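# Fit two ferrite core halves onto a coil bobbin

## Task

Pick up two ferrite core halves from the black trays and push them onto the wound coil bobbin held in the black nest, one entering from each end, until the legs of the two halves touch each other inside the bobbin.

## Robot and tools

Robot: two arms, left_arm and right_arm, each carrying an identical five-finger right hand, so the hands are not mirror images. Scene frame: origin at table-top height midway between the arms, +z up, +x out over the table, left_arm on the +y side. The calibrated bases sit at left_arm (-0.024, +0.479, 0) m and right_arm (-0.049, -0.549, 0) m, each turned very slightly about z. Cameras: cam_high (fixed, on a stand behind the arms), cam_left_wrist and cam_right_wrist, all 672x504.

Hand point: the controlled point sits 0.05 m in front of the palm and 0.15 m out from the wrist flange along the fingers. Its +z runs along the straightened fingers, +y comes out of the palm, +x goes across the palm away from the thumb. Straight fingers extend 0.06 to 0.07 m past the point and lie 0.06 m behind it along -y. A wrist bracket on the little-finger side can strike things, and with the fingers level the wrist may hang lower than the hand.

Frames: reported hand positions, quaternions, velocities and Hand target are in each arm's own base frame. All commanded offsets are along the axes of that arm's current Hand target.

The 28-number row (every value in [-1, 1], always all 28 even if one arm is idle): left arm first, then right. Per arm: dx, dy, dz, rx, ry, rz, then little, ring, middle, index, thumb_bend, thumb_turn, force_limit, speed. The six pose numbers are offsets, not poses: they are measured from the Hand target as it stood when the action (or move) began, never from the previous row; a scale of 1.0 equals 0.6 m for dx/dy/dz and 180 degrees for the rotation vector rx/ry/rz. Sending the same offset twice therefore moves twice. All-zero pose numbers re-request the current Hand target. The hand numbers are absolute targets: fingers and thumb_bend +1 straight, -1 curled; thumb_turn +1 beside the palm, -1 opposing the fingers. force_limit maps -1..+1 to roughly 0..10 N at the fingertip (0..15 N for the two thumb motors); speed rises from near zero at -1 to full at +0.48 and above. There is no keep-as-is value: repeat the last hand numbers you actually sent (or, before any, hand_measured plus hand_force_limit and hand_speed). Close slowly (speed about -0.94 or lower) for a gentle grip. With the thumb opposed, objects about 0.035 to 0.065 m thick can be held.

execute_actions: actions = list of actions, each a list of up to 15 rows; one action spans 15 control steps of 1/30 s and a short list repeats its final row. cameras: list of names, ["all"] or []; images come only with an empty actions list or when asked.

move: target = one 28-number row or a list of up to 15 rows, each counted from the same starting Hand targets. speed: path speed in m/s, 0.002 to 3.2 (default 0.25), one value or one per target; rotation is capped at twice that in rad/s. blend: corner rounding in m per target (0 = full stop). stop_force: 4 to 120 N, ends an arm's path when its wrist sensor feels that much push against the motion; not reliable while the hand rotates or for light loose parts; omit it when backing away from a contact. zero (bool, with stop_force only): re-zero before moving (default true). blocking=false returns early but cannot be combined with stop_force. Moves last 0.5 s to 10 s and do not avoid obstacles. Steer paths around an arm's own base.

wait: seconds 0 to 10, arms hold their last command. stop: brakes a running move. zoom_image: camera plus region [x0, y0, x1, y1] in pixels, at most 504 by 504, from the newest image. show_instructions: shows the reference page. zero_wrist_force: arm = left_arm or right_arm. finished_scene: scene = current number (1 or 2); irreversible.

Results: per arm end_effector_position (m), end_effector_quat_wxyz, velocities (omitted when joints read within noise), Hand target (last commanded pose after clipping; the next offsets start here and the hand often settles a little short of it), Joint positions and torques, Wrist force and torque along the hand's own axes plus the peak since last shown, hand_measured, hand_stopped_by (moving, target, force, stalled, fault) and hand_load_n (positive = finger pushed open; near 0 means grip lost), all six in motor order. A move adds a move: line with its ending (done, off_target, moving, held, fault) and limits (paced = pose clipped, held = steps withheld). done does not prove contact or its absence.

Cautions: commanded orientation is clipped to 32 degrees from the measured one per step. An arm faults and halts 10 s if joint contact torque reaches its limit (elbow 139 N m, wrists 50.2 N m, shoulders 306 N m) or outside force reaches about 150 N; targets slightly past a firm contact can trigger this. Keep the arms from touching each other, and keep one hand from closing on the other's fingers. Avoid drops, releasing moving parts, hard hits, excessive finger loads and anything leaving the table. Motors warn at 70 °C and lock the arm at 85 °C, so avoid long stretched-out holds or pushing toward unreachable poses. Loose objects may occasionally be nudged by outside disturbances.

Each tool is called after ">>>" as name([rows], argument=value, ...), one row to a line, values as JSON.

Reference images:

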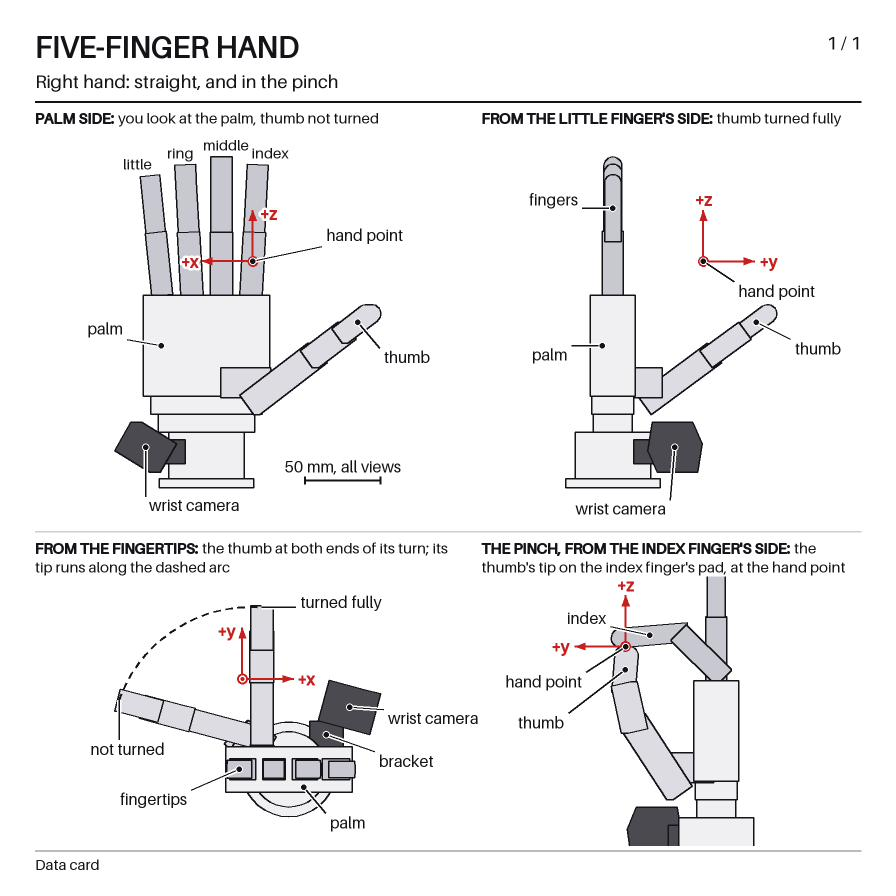

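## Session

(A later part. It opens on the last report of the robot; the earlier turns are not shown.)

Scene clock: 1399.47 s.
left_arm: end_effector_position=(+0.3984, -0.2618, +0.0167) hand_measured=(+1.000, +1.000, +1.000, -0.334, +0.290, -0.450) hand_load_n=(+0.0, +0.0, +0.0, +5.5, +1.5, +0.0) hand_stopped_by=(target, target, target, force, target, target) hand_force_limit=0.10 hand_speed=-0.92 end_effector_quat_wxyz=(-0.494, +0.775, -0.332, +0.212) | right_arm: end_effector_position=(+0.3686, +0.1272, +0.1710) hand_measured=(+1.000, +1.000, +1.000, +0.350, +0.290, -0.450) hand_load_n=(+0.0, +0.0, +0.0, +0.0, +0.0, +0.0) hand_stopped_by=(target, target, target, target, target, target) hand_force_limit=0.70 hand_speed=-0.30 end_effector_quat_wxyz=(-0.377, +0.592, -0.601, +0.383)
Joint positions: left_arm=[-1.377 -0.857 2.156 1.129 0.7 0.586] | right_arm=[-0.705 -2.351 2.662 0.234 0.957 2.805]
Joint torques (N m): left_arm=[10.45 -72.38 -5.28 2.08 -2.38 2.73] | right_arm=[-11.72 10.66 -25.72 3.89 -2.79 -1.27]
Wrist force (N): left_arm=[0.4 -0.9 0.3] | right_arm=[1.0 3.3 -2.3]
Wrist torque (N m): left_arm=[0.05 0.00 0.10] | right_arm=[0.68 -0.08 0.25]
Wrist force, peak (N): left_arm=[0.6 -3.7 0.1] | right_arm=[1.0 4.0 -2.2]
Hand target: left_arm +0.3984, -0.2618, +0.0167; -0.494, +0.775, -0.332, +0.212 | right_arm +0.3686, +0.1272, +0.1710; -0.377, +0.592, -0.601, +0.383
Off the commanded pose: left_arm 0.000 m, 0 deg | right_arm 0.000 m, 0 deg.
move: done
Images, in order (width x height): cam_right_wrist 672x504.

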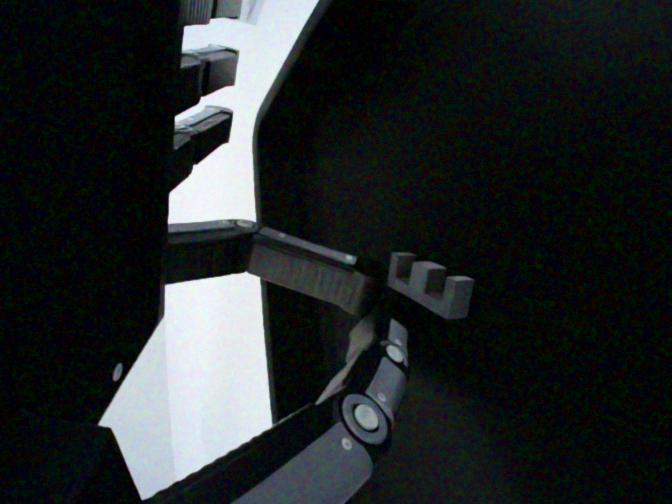

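>>> move([
  [0,-0.0181,-0.0085,0,0,0,1,1,1,-0.4,0.29,-0.45,0.1,-0.92,0,0,0,0,0,0,1,1,1,0.35,0.29,-0.45,0.7,-0.3],
  [-0.0012,0.0007,-0.0488,0,-0.0966,-0.0451,1,1,1,0.3,0.29,-0.45,0.1,0.0,0,0,0,0,0,0,1,1,1,0.35,0.29,-0.45,0.7,-0.3],
], speed=0.06, cameras=["cam_right_wrist"])

>>> zoom_image(camera="cam_right_wrist", region=[320, 190, 480, 320])

Scene clock: 1440.50 s.
left_arm: end_effector_position=(+0.3785, -0.2797, +0.0287) hand_measured=(+1.000, +1.000, +1.000, +0.300, +0.290, -0.450) hand_load_n=(+0.0, +0.0, -0.5, +0.0, +0.0, +0.0) hand_stopped_by=(target, target, target, target, target, target) hand_force_limit=0.10 hand_speed=0.00 end_effector_quat_wxyz=(-0.522, +0.820, -0.198, +0.126) | right_arm: end_effector_position=(+0.3686, +0.1272, +0.1710) hand_measured=(+1.000, +1.000, +1.000, +0.350, +0.290, -0.450) hand_load_n=(+0.0, +0.0, +0.0, +0.0, +0.0, +0.0) hand_stopped_by=(target, target, target, target, target, target) hand_force_limit=0.70 hand_speed=-0.30 end_effector_quat_wxyz=(-0.377, +0.592, -0.601, +0.383)
Joint positions: left_arm=[-1.316 -0.826 2.046 1.363 0.922 0.361] | right_arm=[-0.705 -2.351 2.662 0.234 0.957 2.805]
Joint torques (N m): left_arm=[9.73 -60.72 -19.42 6.61 1.17 -3.2] | right_arm=[-11.73 11.47 -26.66 3.9 -2.56 -1.41]
Wrist force (N): left_arm=[0.6 -0.3 0.9] | right_arm=[0.7 3.4 -2.2]
Wrist torque (N m): left_arm=[0.05 -0.16 -0.01] | right_arm=[0.70 -0.03 0.23]
Wrist force, peak (N): left_arm=[0.6 0.1 1.4] | right_arm=[1.0 3.9 -2.5]
Hand target: left_arm +0.3785, -0.2797, +0.0287; -0.522, +0.820, -0.198, +0.126 | right_arm +0.3686, +0.1272, +0.1710; -0.377, +0.592, -0.601, +0.383
Off the commanded pose: left_arm 0.000 m, 0 deg | right_arm 0.000 m, 0 deg.
move: done
Images, in order (width x height): cam_right_wrist 672x504.

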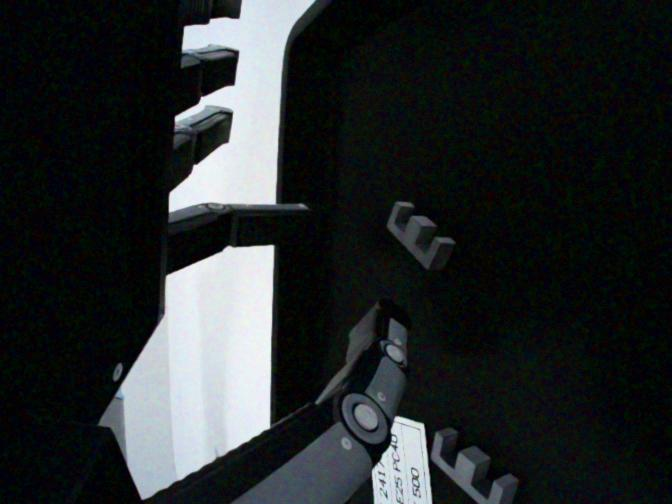

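Scaled by 3.150 from the camera's 672x504 image, which has a finer 960x720 frame.

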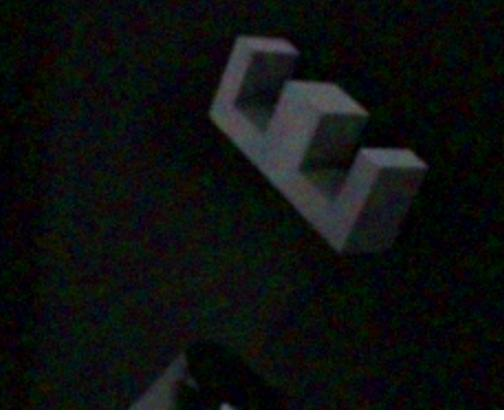

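>>> move([
  [0.0117,0,0,0,0,0,1,1,1,0.3,0.29,-0.45,0.1,0.0,0,0,0,0,0,0,1,1,1,0.35,0.29,-0.45,0.7,-0.3],
  [0.0117,0.0174,0.0081,0,0,0,1,1,1,0.3,0.29,-0.45,0.1,0.0,0,0,0,0,0,0,1,1,1,0.35,0.29,-0.45,0.7,-0.3],
], speed=0.03, stop_force=4, cameras=["cam_right_wrist"])

>>> zoom_image(camera="cam_right_wrist", region=[300, 190, 460, 320])

Scene clock: 1453.57 s.
left_arm: end_effector_position=(+0.3848, -0.2829, +0.0172) hand_measured=(+1.000, +1.000, +1.000, +0.300, +0.290, -0.450) hand_load_n=(+0.0, +0.0, +0.0, +0.0, +0.0, +0.0) hand_stopped_by=(target, target, target, target, target, target) hand_force_limit=0.10 hand_speed=0.00 end_effector_quat_wxyz=(-0.522, +0.820, -0.198, +0.126) | right_arm: end_effector_position=(+0.3686, +0.1272, +0.1710) hand_measured=(+1.000, +1.000, +1.000, +0.350, +0.290, -0.450) hand_load_n=(+0.0, +0.0, +0.0, +0.0, +0.0, +0.0) hand_stopped_by=(target, target, target, target, target, target) hand_force_limit=0.70 hand_speed=-0.30 end_effector_quat_wxyz=(-0.377, +0.592, -0.601, +0.383)
Joint positions: left_arm=[-1.306 -0.802 2.029 1.352 0.914 0.367] | right_arm=[-0.705 -2.351 2.662 0.234 0.957 2.805]
Joint torques (N m): left_arm=[9.41 -63.83 -19.28 -0.28 -2.75 3.53] | right_arm=[-11.36 10.46 -25.85 4.06 -2.58 -1.43]
Wrist force (N): left_arm=[0.7 -0.2 0.9] | right_arm=[1.3 3.5 -2.2]
Wrist torque (N m): left_arm=[0.06 -0.16 -0.11] | right_arm=[0.71 -0.12 0.27]
Wrist force, peak (N): left_arm=[0.7 -0.2 1.2] | right_arm=[1.2 4.0 -2.3]
Hand target: left_arm +0.3848, -0.2829, +0.0172; -0.522, +0.820, -0.198, +0.126 | right_arm +0.3686, +0.1272, +0.1710; -0.377, +0.592, -0.601, +0.383
Off the commanded pose: left_arm 0.000 m, 0 deg | right_arm 0.000 m, 0 deg.
move: done
Images, in order (width x height): cam_right_wrist 672x504.

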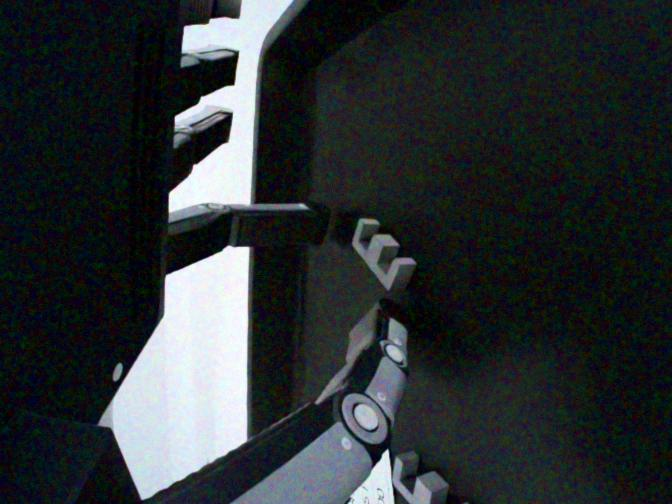

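Scaled by 3.150 from the camera's 672x504 image, which has a finer 960x720 frame.

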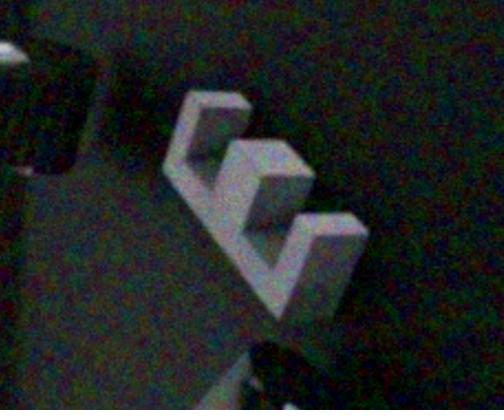

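>>> move(target=[0.0,0,0,0,0,0,1,1,1,-0.1,0.29,-0.45,0.1,-0.92,0,0,0,0,0,0,1,1,1,0.35,0.29,-0.45,0.7,-0.3], cameras=["cam_right_wrist"])

>>> zoom_image(camera="cam_right_wrist", region=[300, 190, 460, 320])

Scene clock: 1459.20 s.
left_arm: end_effector_position=(+0.3848, -0.2829, +0.0172) hand_measured=(+1.000, +1.000, +1.000, -0.100, +0.290, -0.450) hand_load_n=(-0.5, +0.0, +0.0, +0.0, +0.0, +0.0) hand_stopped_by=(target, target, target, target, target, target) hand_force_limit=0.10 hand_speed=-0.92 end_effector_quat_wxyz=(-0.522, +0.820, -0.198, +0.126) | right_arm: end_effector_position=(+0.3686, +0.1272, +0.1710) hand_measured=(+1.000, +1.000, +1.000, +0.350, +0.290, -0.450) hand_load_n=(+0.0, +0.0, +0.0, +0.0, +0.0, +0.0) hand_stopped_by=(target, target, target, target, target, target) hand_force_limit=0.70 hand_speed=-0.30 end_effector_quat_wxyz=(-0.377, +0.592, -0.601, +0.383)
Joint positions: left_arm=[-1.306 -0.802 2.029 1.352 0.914 0.367] | right_arm=[-0.705 -2.351 2.662 0.234 0.957 2.805]
Joint torques (N m): left_arm=[9.81 -62.93 -18.66 -0.19 -2.51 3.49] | right_arm=[-11.95 11.41 -26.42 3.86 -2.43 -1.3]
Wrist force (N): left_arm=[0.6 0.0 0.7] | right_arm=[1.0 3.7 -2.2]
Wrist torque (N m): left_arm=[0.09 -0.14 -0.11] | right_arm=[0.73 -0.09 0.27]
Wrist force, peak (N): left_arm=[0.7 -0.2 1.1] | right_arm=[1.2 3.8 -2.5]
Hand target: left_arm +0.3848, -0.2829, +0.0172; -0.522, +0.820, -0.198, +0.126 | right_arm +0.3686, +0.1272, +0.1710; -0.377, +0.592, -0.601, +0.383
Off the commanded pose: left_arm 0.000 m, 0 deg | right_arm 0.000 m, 0 deg.
move: done
Images, in order (width x height): cam_right_wrist 672x504.

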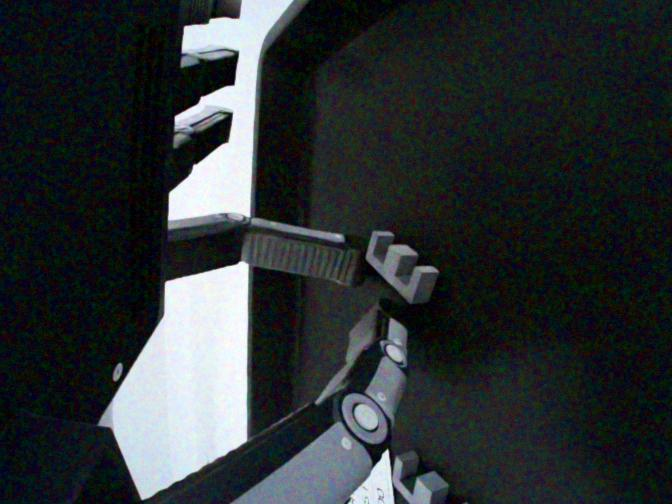

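Scaled by 3.150 from the camera's 672x504 image, which has a finer 960x720 frame.

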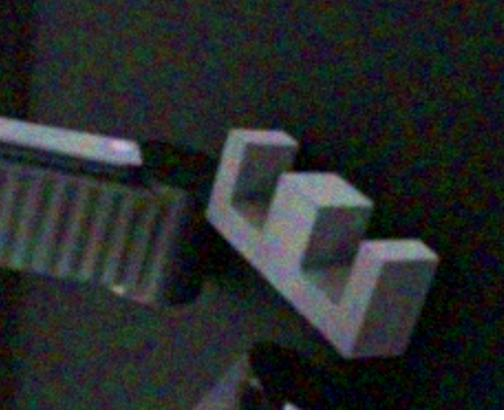

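>>> move([
  [0,-0.0181,-0.0085,0,0,0,1,1,1,-0.1,0.29,-0.45,0.1,-0.92,0,0,0,0,0,0,1,1,1,0.35,0.29,-0.45,0.7,-0.3],
  [0.0043,-0.0083,-0.0297,-0.0183,-0.0287,-0.0134,1,1,1,0.3,0.29,-0.45,0.1,0.0,0,0,0,0,0,0,1,1,1,0.35,0.29,-0.45,0.7,-0.3],
], speed=0.06, cameras=["cam_right_wrist"])

>>> zoom_image(camera="cam_right_wrist", region=[320, 190, 480, 320])

Scene clock: 1527.07 s.
left_arm: end_effector_position=(+0.3807, -0.2966, +0.0292) hand_measured=(+1.000, +1.000, +1.000, +0.300, +0.290, -0.450) hand_load_n=(+0.0, +0.0, +0.0, +0.0, +0.0, +0.0) hand_stopped_by=(target, target, target, target, target, target) hand_force_limit=0.10 hand_speed=0.00 end_effector_quat_wxyz=(-0.504, +0.843, -0.161, +0.095) | right_arm: end_effector_position=(+0.3686, +0.1272, +0.1710) hand_measured=(+1.000, +1.000, +1.000, +0.350, +0.290, -0.450) hand_load_n=(+0.0, +0.0, +0.0, +0.0, +0.0, +0.0) hand_stopped_by=(target, target, target, target, target, target) hand_force_limit=0.70 hand_speed=-0.30 end_effector_quat_wxyz=(-0.377, +0.592, -0.601, +0.383)
Joint positions: left_arm=[-1.276 -0.83 1.986 1.385 0.993 0.361] | right_arm=[-0.705 -2.351 2.662 0.234 0.957 2.805]
Joint torques (N m): left_arm=[8.58 -86.54 -22.6 6.67 1.18 -3.23] | right_arm=[-11.59 11.8 -26.53 4.03 -2.32 -1.36]
Wrist force (N): left_arm=[0.2 0.1 0.7] | right_arm=[0.8 3.7 -2.3]
Wrist torque (N m): left_arm=[0.12 -0.12 0.04] | right_arm=[0.75 -0.05 0.25]
Wrist force, peak (N): left_arm=[1.0 -0.1 1.1] | right_arm=[0.9 4.0 -2.3]
Hand target: left_arm +0.3807, -0.2966, +0.0292; -0.504, +0.843, -0.161, +0.095 | right_arm +0.3686, +0.1272, +0.1710; -0.377, +0.592, -0.601, +0.383
Off the commanded pose: left_arm 0.000 m, 0 deg | right_arm 0.000 m, 0 deg.
move: done
Images, in order (width x height): cam_right_wrist 672x504.

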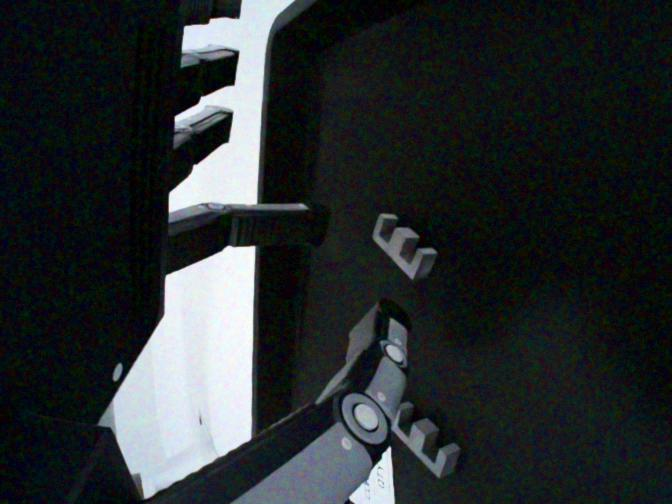

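Scaled by 3.150 from the camera's 672x504 image, which has a finer 960x720 frame.

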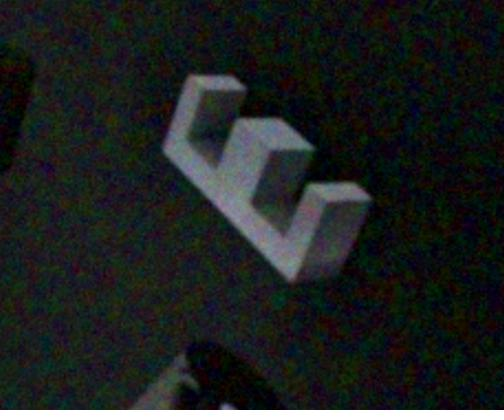

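>>> move(target=[0,0,0,0.0367,0,0,1,1,1,0.3,0.29,-0.45,0.1,0.0,0,0,0,0,0,0,1,1,1,0.35,0.29,-0.45,0.7,-0.3], speed=0.06, cameras=["cam_right_wrist"])

>>> zoom_image(camera="cam_right_wrist", region=[320, 190, 480, 320])

Scene clock: 1546.40 s.
left_arm: end_effector_position=(+0.3807, -0.2966, +0.0292) hand_measured=(+1.000, +1.000, +1.000, +0.300, +0.290, -0.450) hand_load_n=(+0.0, +0.0, +0.0, +0.0, +0.0, +0.0) hand_stopped_by=(target, target, target, target, target, target) hand_force_limit=0.10 hand_speed=0.00 end_effector_quat_wxyz=(-0.552, +0.813, -0.155, +0.104) | right_arm: end_effector_position=(+0.3686, +0.1272, +0.1710) hand_measured=(+1.000, +1.000, +1.000, +0.350, +0.290, -0.450) hand_load_n=(+0.0, +0.0, +0.0, +0.0, +0.0, +0.0) hand_stopped_by=(target, target, target, target, target, target) hand_force_limit=0.70 hand_speed=-0.30 end_effector_quat_wxyz=(-0.377, +0.592, -0.601, +0.383)
Joint positions: left_arm=[-1.296 -0.777 1.983 1.473 0.975 0.276] | right_arm=[-0.705 -2.351 2.662 0.234 0.957 2.805]
Joint torques (N m): left_arm=[-9.18 -63.39 -20.65 7.25 -2.34 -3.49] | right_arm=[-12.1 12.8 -26.06 3.81 -2.38 -1.31]
Wrist force (N): left_arm=[0.7 0.5 1.1] | right_arm=[1.2 3.4 -2.2]
Wrist torque (N m): left_arm=[0.09 -0.21 0.08] | right_arm=[0.70 -0.10 0.27]
Wrist force, peak (N): left_arm=[0.7 0.9 1.7] | right_arm=[1.2 3.9 -2.4]
Hand target: left_arm +0.3807, -0.2966, +0.0292; -0.552, +0.813, -0.155, +0.104 | right_arm +0.3686, +0.1272, +0.1710; -0.377, +0.592, -0.601, +0.383
Off the commanded pose: left_arm 0.000 m, 0 deg | right_arm 0.000 m, 0 deg.
move: done
Images, in order (width x height): cam_right_wrist 672x504.

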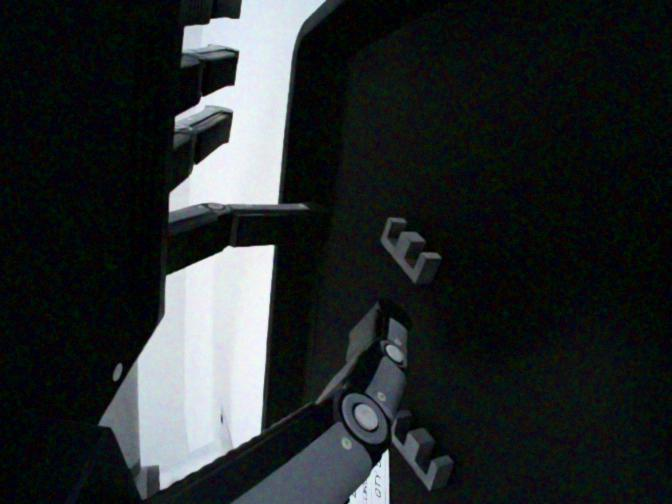

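Scaled by 3.150 from the camera's 672x504 image, which has a finer 960x720 frame.

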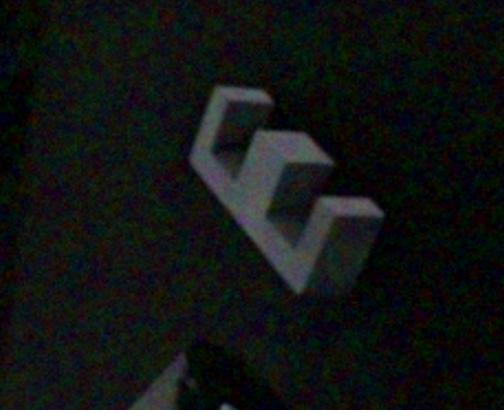

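>>> move(target=[-0.0027,0.0132,0.0142,0,0.0106,0.0049,1,1,1,0.3,0.29,-0.45,0.1,0.0,0,0,0,0,0,0,1,1,1,0.35,0.29,-0.45,0.7,-0.3], speed=0.02, stop_force=4, cameras=["cam_right_wrist"])

>>> zoom_image(camera="cam_right_wrist", region=[300, 190, 460, 320])

Scene clock: 1557.17 s.
left_arm: end_effector_position=(+0.3803, -0.2965, +0.0299) hand_measured=(+1.000, +1.000, +1.000, +0.300, +0.290, -0.450) hand_load_n=(+0.0, +0.0, +0.0, +0.0, +0.0, +0.0) hand_stopped_by=(target, target, target, target, target, target) hand_force_limit=0.10 hand_speed=0.00 end_effector_quat_wxyz=(-0.553, +0.813, -0.155, +0.103) | right_arm: end_effector_position=(+0.3686, +0.1272, +0.1710) hand_measured=(+1.000, +1.000, +1.000, +0.350, +0.290, -0.450) hand_load_n=(+0.0, +0.0, +0.0, +0.0, +0.0, +0.0) hand_stopped_by=(target, target, target, target, target, target) hand_force_limit=0.70 hand_speed=-0.30 end_effector_quat_wxyz=(-0.377, +0.592, -0.601, +0.383)
Joint positions: left_arm=[-1.297 -0.778 1.983 1.476 0.976 0.275] | right_arm=[-0.705 -2.351 2.662 0.234 0.957 2.805]
Joint torques (N m): left_arm=[0.12 -74.62 -11.03 2.15 -1.45 0.52] | right_arm=[-11.56 11.72 -26.41 3.98 -2.29 -1.51]
Wrist force (N): left_arm=[0.7 0.4 1.0] | right_arm=[1.3 3.7 -2.2]
Wrist torque (N m): left_arm=[0.08 -0.20 0.07] | right_arm=[0.74 -0.12 0.27]
Wrist force, peak (N): left_arm=[-0.2 0.9 1.9] | right_arm=[0.8 3.8 -2.5]
Hand target: left_arm +0.3803, -0.2965, +0.0299; -0.553, +0.813, -0.155, +0.103 (not the last commanded pose) | right_arm +0.3686, +0.1272, +0.1710; -0.377, +0.592, -0.601, +0.383
Off the commanded pose: left_arm 0.012 m, 2 deg | right_arm 0.000 m, 0 deg.
FORCE FAULT: contact force on the left arm reached its limit, and that arm stopped. The contact can be on any part of that arm, not only on its tool. That arm's remaining commands of this call were not run. That arm is still stopped at the end of this call. That arm stays stopped for about 10 more seconds. Until then a move that you send moves the other arm only, and its call returns only when the move has ended. Once the stop has ended, the next robot result says so. If the stop ends while you think or write, that arm runs what you send next, counted from a new Hand target: where the arm stands when the stop ends. While its stop runs, that arm, its gripper or tool too, takes no new command. Until it ends, the stop uses up actions while you think or wait. An arm that is not stopped still takes commands.
move: fault (left_arm)
Images, in order (width x height): cam_right_wrist 672x504.

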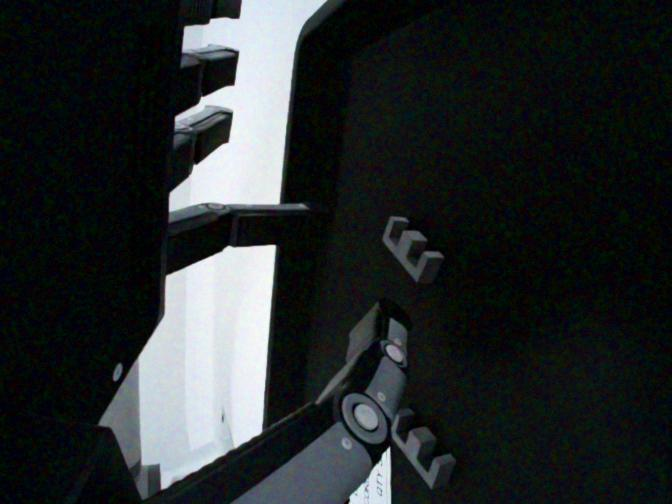

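Scaled by 3.150 from the camera's 672x504 image, which has a finer 960x720 frame.

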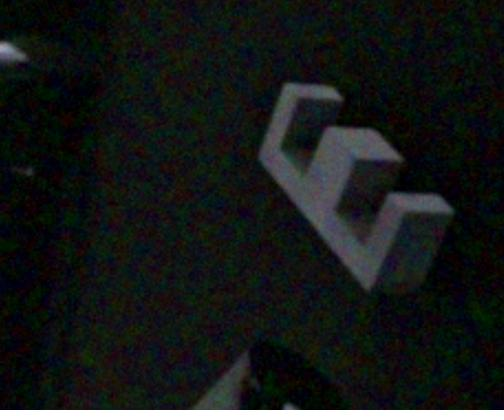

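>>> wait(seconds=0.1, cameras=["all"])

>>> zoom_image(camera="cam_high", region=[240, 40, 500, 200])

Scene clock: 1567.17 s.
left_arm: end_effector_position=(+0.3803, -0.2965, +0.0299) hand_measured=(+1.000, +1.000, +1.000, +0.300, +0.290, -0.450) hand_load_n=(+0.0, +0.0, +0.0, +0.0, +0.0, -0.5) hand_stopped_by=(target, target, target, target, target, target) hand_force_limit=0.10 hand_speed=0.00 end_effector_quat_wxyz=(-0.553, +0.813, -0.155, +0.103) | right_arm: end_effector_position=(+0.3686, +0.1272, +0.1710) hand_measured=(+1.000, +1.000, +1.000, +0.350, +0.290, -0.450) hand_load_n=(+0.0, +0.0, +0.0, +0.0, -0.5, +0.0) hand_stopped_by=(target, target, target, target, target, target) hand_force_limit=0.70 hand_speed=-0.30 end_effector_quat_wxyz=(-0.377, +0.592, -0.601, +0.383)
Joint positions: left_arm=[-1.297 -0.778 1.983 1.476 0.976 0.275] | right_arm=[-0.705 -2.351 2.662 0.234 0.957 2.805]
Joint torques (N m): left_arm=[0.1 -77.86 -12.95 2.9 -0.63 0.46] | right_arm=[-10.83 10.89 -26.46 3.83 -2.13 -1.38]
Wrist force (N): left_arm=[0.6 0.3 1.2] | right_arm=[1.2 3.4 -2.3]
Wrist torque (N m): left_arm=[0.05 -0.20 0.07] | right_arm=[0.71 -0.10 0.26]
Wrist force, peak (N): left_arm=[0.9 0.2 1.6] | right_arm=[1.2 3.8 -2.5]
Hand target: left_arm +0.3803, -0.2965, +0.0299; -0.553, +0.813, -0.155, +0.103 (not the last commanded pose) | right_arm +0.3686, +0.1272, +0.1710; -0.377, +0.592, -0.601, +0.383
Off the commanded pose: left_arm 0.012 m, 2 deg | right_arm 0.000 m, 0 deg.
FORCE FAULT, CONTINUED: the left arm's stop, for the force fault that an earlier result reported, is over. The rest of the stop counts as 19 of the actions that you can send in this scene. During its stop the left arm's controller moved it back a little. That arm's target is now where it stood when the stop ended, not its last command. That arm accepts commands again.
wait: 0.10 s; at rest from the start

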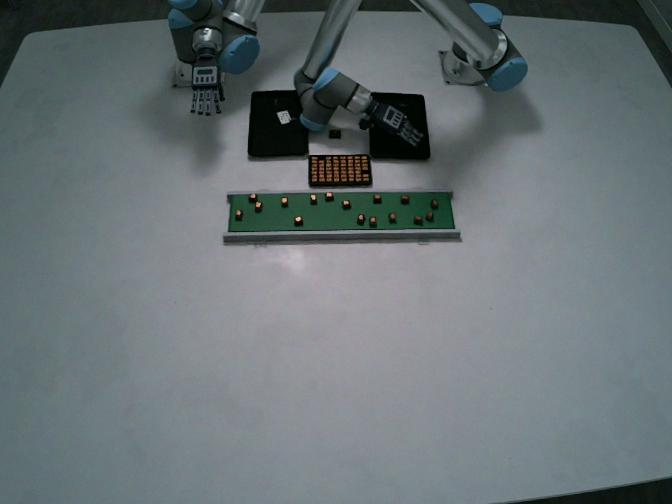

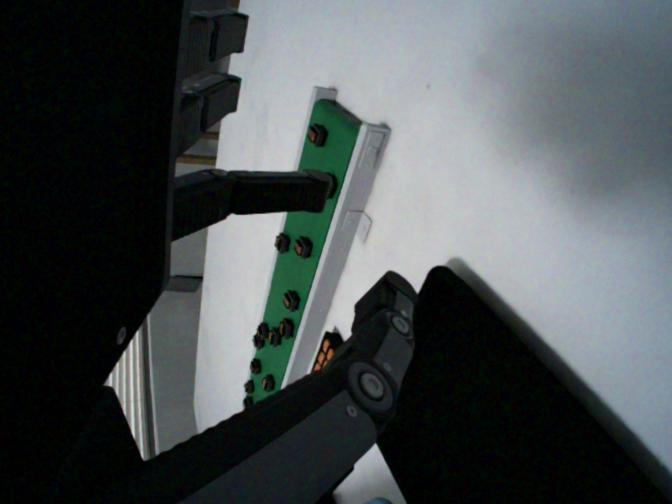

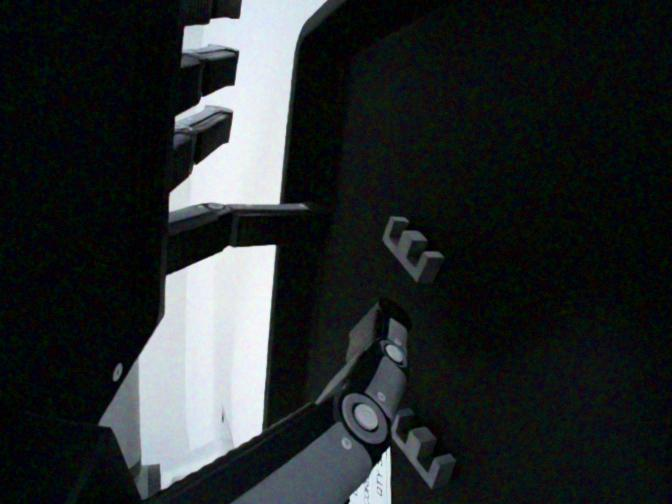

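Scaled by 1.938 from the camera's 672x504 image, which has a finer 960x720 frame.

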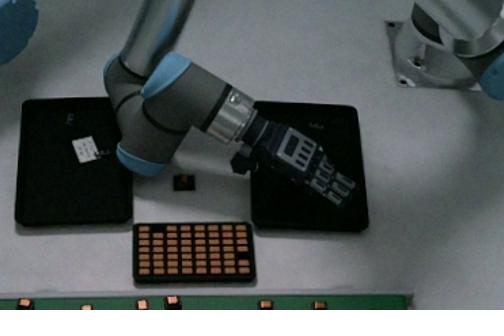

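>>> move([
  [0,-0.2323,-0.0924,0,0,0,1,1,1,0.3,0.29,-0.45,0.1,0.0,0,0,0,0,0,0,1,1,1,0.35,0.29,-0.45,0.7,-0.3],
  [-0.28,-0.6,0.42,0,0,0,1,1,1,0.3,0.29,-0.45,0.1,0.0,0,0,0,0,0,0,1,1,1,0.35,0.29,-0.45,0.7,-0.3],
], speed=[0.15,0.3], blend=[0.03,0], cameras=["all"])

>>> zoom_image(camera="cam_high", region=[240, 40, 500, 200])

Scene clock: 1582.13 s.
left_arm: end_effector_position=(+0.3585, +0.1060, +0.2724) hand_measured=(+1.000, +1.000, +1.000, +0.300, +0.290, -0.450) hand_load_n=(+0.0, +0.0, -0.5, +0.0, +0.0, +0.0) hand_stopped_by=(target, target, target, target, target, target) hand_force_limit=0.10 hand_speed=0.00 end_effector_quat_wxyz=(-0.553, +0.813, -0.155, +0.103) | right_arm: end_effector_position=(+0.3686, +0.1272, +0.1710) hand_measured=(+1.000, +1.000, +1.000, +0.350, +0.290, -0.450) hand_load_n=(+0.0, +0.0, +0.0, +0.0, +0.0, +0.0) hand_stopped_by=(target, target, target, target, target, target) hand_force_limit=0.70 hand_speed=-0.30 end_effector_quat_wxyz=(-0.377, +0.592, -0.601, +0.383)
Joint positions: left_arm=[-0.927 -1.551 2.494 1.554 0.659 0.54] | right_arm=[-0.705 -2.351 2.662 0.234 0.957 2.805]
Joint torques (N m): left_arm=[8.58 -37.94 -31.46 -0.41 -3.21 3.93] | right_arm=[-11.9 11.45 -26.84 3.82 -1.96 -1.35]
Wrist force (N): left_arm=[0.5 -0.4 0.7] | right_arm=[0.9 3.9 -2.3]
Wrist torque (N m): left_arm=[0.04 -0.08 -0.15] | right_arm=[0.78 -0.06 0.26]
Wrist force, peak (N): left_arm=[0.6 1.1 1.5] | right_arm=[1.0 4.0 -2.3]
Hand target: left_arm +0.3585, +0.1060, +0.2724; -0.553, +0.813, -0.155, +0.103 | right_arm +0.3686, +0.1272, +0.1710; -0.377, +0.592, -0.601, +0.383
Off the commanded pose: left_arm 0.000 m, 0 deg | right_arm 0.000 m, 0 deg.
move: done

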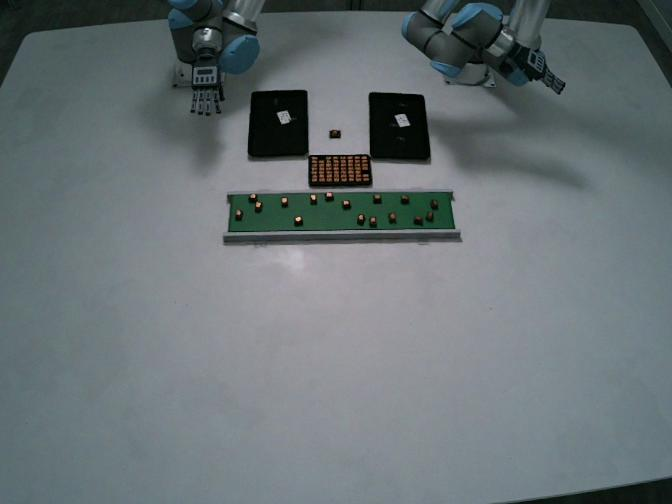

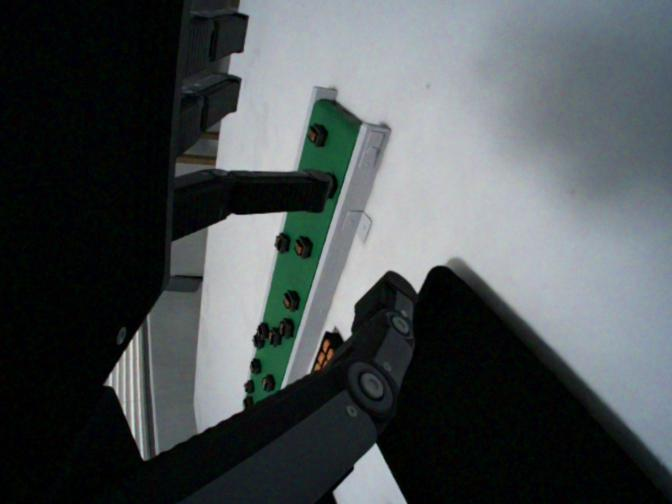

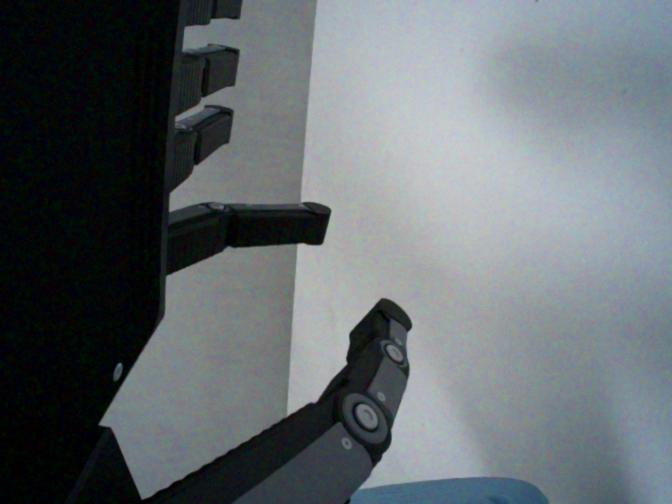

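Scaled by 1.938 from the camera's 672x504 image, which has a finer 960x720 frame.

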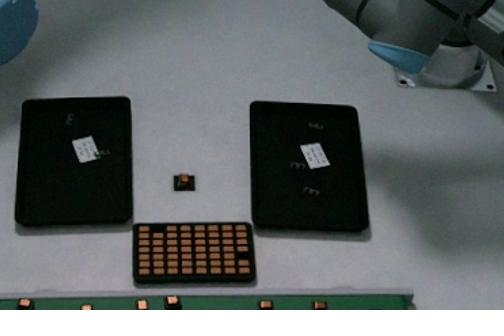

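>>> move(target=[0,0,0,0,0,0,1,1,1,0.3,0.29,-0.45,0.1,0.0,-0.9713,-0.0123,0.0263,0,-0.3171,-0.1479,1,1,1,0.3,0.29,-0.45,0.7,-0.3], speed=0.3, cameras=["all"])

Scene clock: 1592.10 s.
left_arm: end_effector_position=(+0.3585, +0.1060, +0.2724) hand_measured=(+1.000, +1.000, +1.000, +0.300, +0.290, -0.450) hand_load_n=(+0.0, +0.0, +0.0, +0.0, +0.5, +0.0) hand_stopped_by=(target, target, target, target, target, target) hand_force_limit=0.10 hand_speed=0.00 end_effector_quat_wxyz=(-0.553, +0.813, -0.155, +0.103) | right_arm: end_effector_position=(+0.3947, +0.7095, +0.1708) hand_measured=(+1.000, +1.000, +1.000, +0.300, +0.290, -0.450) hand_load_n=(+0.0, +0.0, +0.0, +0.0, +0.0, +0.0) hand_stopped_by=(target, target, target, target, target, target) hand_force_limit=0.70 hand_speed=-0.30 end_effector_quat_wxyz=(-0.521, +0.819, -0.203, +0.129)
Joint positions: left_arm=[-0.926 -1.551 2.493 1.554 0.659 0.54] | right_arm=[0.708 -1.313 1.923 -0.145 1.231 2.976]
Joint torques (N m): left_arm=[8.67 -36.4 -30.95 -0.75 -2.95 3.58] | right_arm=[14.75 -46.62 -47.48 4.02 -3.26 -1.35]
Wrist force (N): left_arm=[0.1 -0.4 0.9] | right_arm=[1.0 3.2 -2.1]
Wrist torque (N m): left_arm=[0.02 -0.03 -0.17] | right_arm=[0.65 -0.09 0.25]
Wrist force, peak (N): left_arm=[0.1 -0.8 1.0] | right_arm=[1.7 4.2 -2.4]
Hand target: left_arm +0.3585, +0.1060, +0.2724; -0.553, +0.813, -0.155, +0.103 | right_arm +0.3948, +0.7096, +0.1708; -0.521, +0.819, -0.203, +0.129
Off the commanded pose: left_arm 0.000 m, 0 deg | right_arm 0.000 m, 0 deg.
move: done

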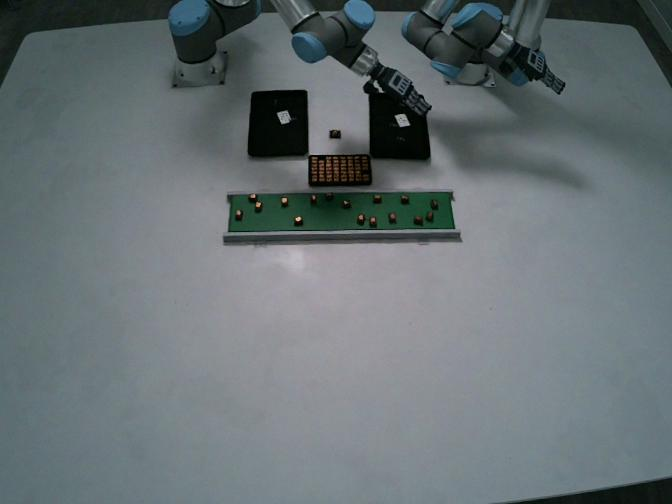

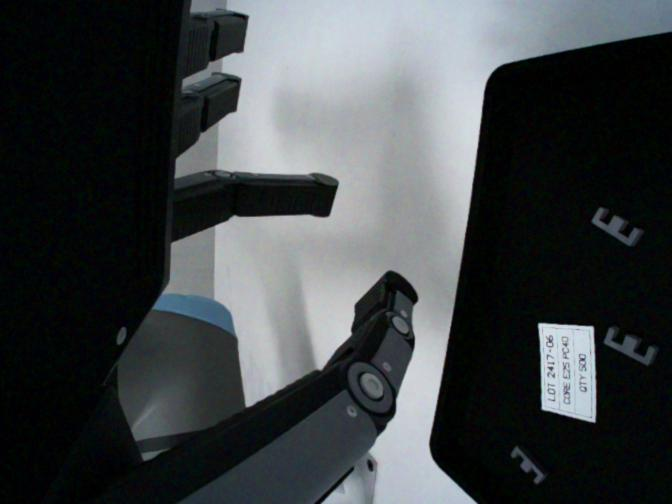

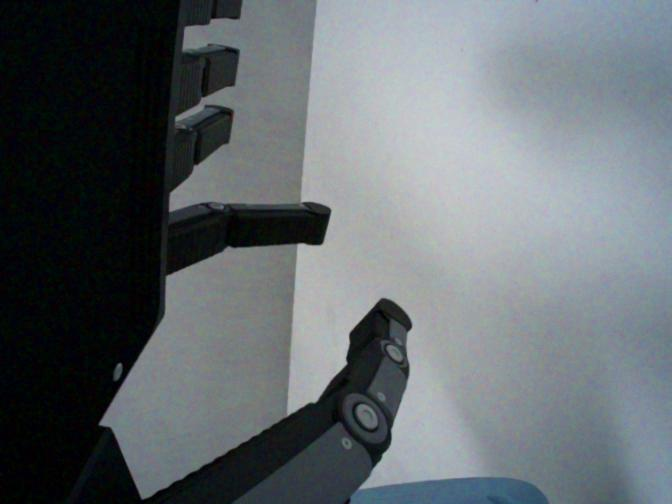

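>>> zoom_image(camera="cam_left_wrist", region=[570, 190, 670, 380])

Scaled by 2.653 from the camera's 672x504 image, which has a finer 960x720 frame.

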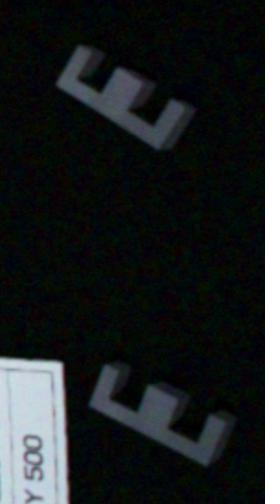

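>>> move(target=[0,0,0,0,0,0,1,1,1,0.3,0.29,-0.45,0.1,0.0,0.0173,0.1732,0.1049,0,0,0,1,1,1,0.3,0.29,-0.45,0.7,-0.3], speed=0.15, cameras=["cam_high","cam_left_wrist"])

>>> zoom_image(camera="cam_left_wrist", region=[370, 190, 530, 320])

Scene clock: 1605.83 s.
left_arm: end_effector_position=(+0.3585, +0.1060, +0.2724) hand_measured=(+1.000, +1.000, +1.000, +0.300, +0.290, -0.450) hand_load_n=(+0.0, +0.0, +0.0, +0.0, +0.0, +0.0) hand_stopped_by=(target, target, target, target, target, target) hand_force_limit=0.10 hand_speed=0.00 end_effector_quat_wxyz=(-0.553, +0.813, -0.155, +0.103) | right_arm: end_effector_position=(+0.4100, +0.7163, +0.0502) hand_measured=(+1.000, +1.000, +1.000, +0.300, +0.290, -0.450) hand_load_n=(+0.0, +0.0, +0.0, +0.0, +0.0, +0.0) hand_stopped_by=(target, target, target, target, target, target) hand_force_limit=0.70 hand_speed=-0.30 end_effector_quat_wxyz=(-0.521, +0.819, -0.203, +0.129)
Joint positions: left_arm=[-0.926 -1.551 2.493 1.554 0.659 0.54] | right_arm=[0.7 -1.154 1.97 -0.349 1.224 2.972]
Joint torques (N m): left_arm=[8.39 -31.78 -31.27 -0.67 -2.83 3.4] | right_arm=[-10.93 -54.05 -15.18 -3.66 -3.14 0.93]
Wrist force (N): left_arm=[0.2 -0.4 0.6] | right_arm=[0.8 3.1 -2.3]
Wrist torque (N m): left_arm=[0.03 -0.04 -0.17] | right_arm=[0.66 -0.06 0.25]
Wrist force, peak (N): left_arm=[0.3 -0.7 0.9] | right_arm=[0.8 4.0 -2.2]
Hand target: left_arm +0.3585, +0.1060, +0.2724; -0.553, +0.813, -0.155, +0.103 | right_arm +0.4100, +0.7163, +0.0500; -0.521, +0.819, -0.203, +0.129
Off the commanded pose: left_arm 0.000 m, 0 deg | right_arm 0.000 m, 0 deg.
move: done
Images, in order (width x height): cam_high 672x504, cam_left_wrist 672x504.

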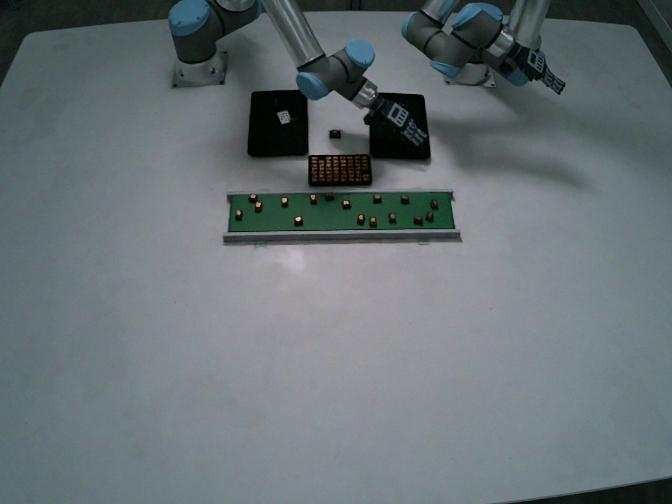

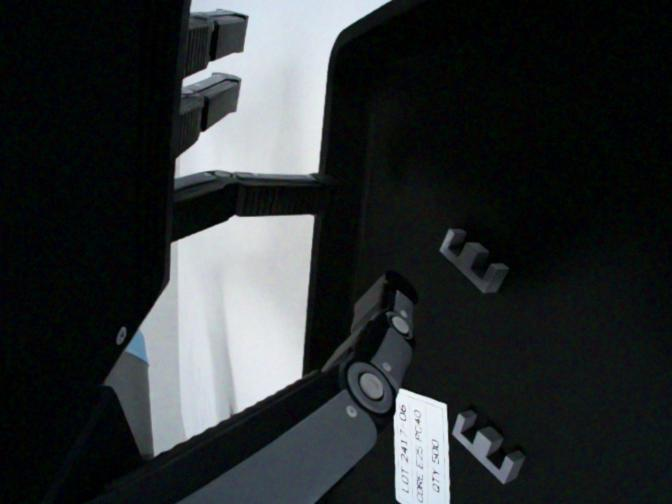

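Scaled by 3.150 from the camera's 672x504 image, which has a finer 960x720 frame.

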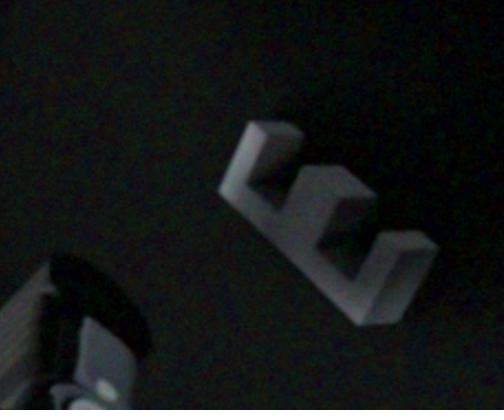

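>>> move(target=[0,0,0,0,0,0,1,1,1,0.3,0.29,-0.45,0.1,0.0,0.0035,0.0524,0.0127,0,0,0,1,1,1,0.3,0.29,-0.45,0.7,-0.3], speed=0.05, stop_force=4, cameras=["cam_high","cam_left_wrist"])

>>> zoom_image(camera="cam_left_wrist", region=[300, 190, 460, 320])

Scene clock: 1615.33 s.
left_arm: end_effector_position=(+0.3585, +0.1060, +0.2724) hand_measured=(+1.000, +1.000, +1.000, +0.300, +0.290, -0.450) hand_load_n=(+0.0, +0.0, +0.0, +0.0, +0.0, +0.0) hand_stopped_by=(target, target, target, target, target, target) hand_force_limit=0.10 hand_speed=0.00 end_effector_quat_wxyz=(-0.553, +0.813, -0.155, +0.103) | right_arm: end_effector_position=(+0.4089, +0.7101, +0.0203) hand_measured=(+1.000, +1.000, +1.000, +0.300, +0.290, -0.450) hand_load_n=(+0.0, +0.0, -0.5, +0.0, -1.5, +1.0) hand_stopped_by=(target, target, target, target, target, target) hand_force_limit=0.70 hand_speed=-0.30 end_effector_quat_wxyz=(-0.521, +0.819, -0.203, +0.129)
Joint positions: left_arm=[-0.926 -1.551 2.493 1.554 0.659 0.54] | right_arm=[0.693 -1.121 1.994 -0.404 1.218 2.969]
Joint torques (N m): left_arm=[11.61 -30.26 -31.35 -0.6 -3.02 3.39] | right_arm=[7.07 -71.49 -38.72 4.02 1.48 0.62]
Wrist force (N): left_arm=[0.0 -0.6 0.9] | right_arm=[0.5 0.7 -4.2]
Wrist torque (N m): left_arm=[-0.01 -0.01 -0.19] | right_arm=[0.60 -0.07 0.24]
Wrist force, peak (N): left_arm=[0.3 -0.8 0.9] | right_arm=[0.4 -2.3 -6.0]
Hand target: left_arm +0.3585, +0.1060, +0.2724; -0.553, +0.813, -0.155, +0.103 | right_arm +0.4089, +0.7101, +0.0203; -0.521, +0.819, -0.203, +0.129 (not the last commanded pose)
Off the commanded pose: left_arm 0.000 m, 0 deg | right_arm 0.002 m, 0 deg.
move: contact (right_arm)
Images, in order (width x height): cam_high 672x504, cam_left_wrist 672x504.

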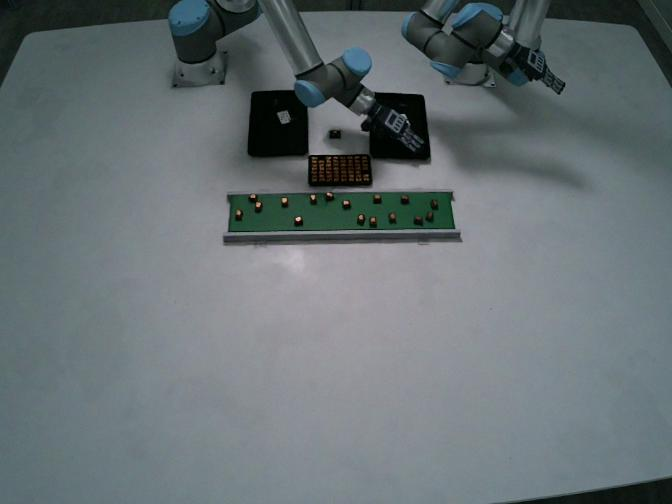

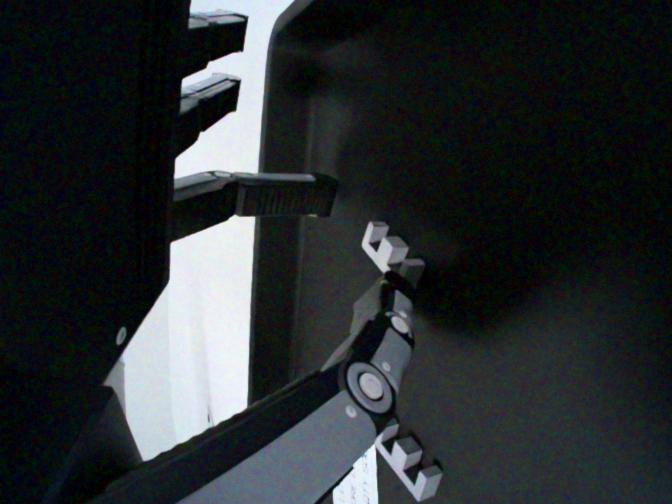

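Scaled by 3.150 from the camera's 672x504 image, which has a finer 960x720 frame.

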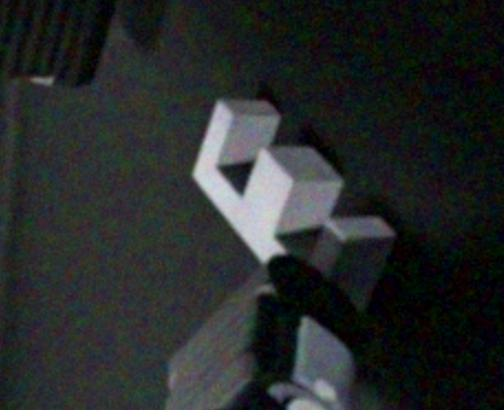

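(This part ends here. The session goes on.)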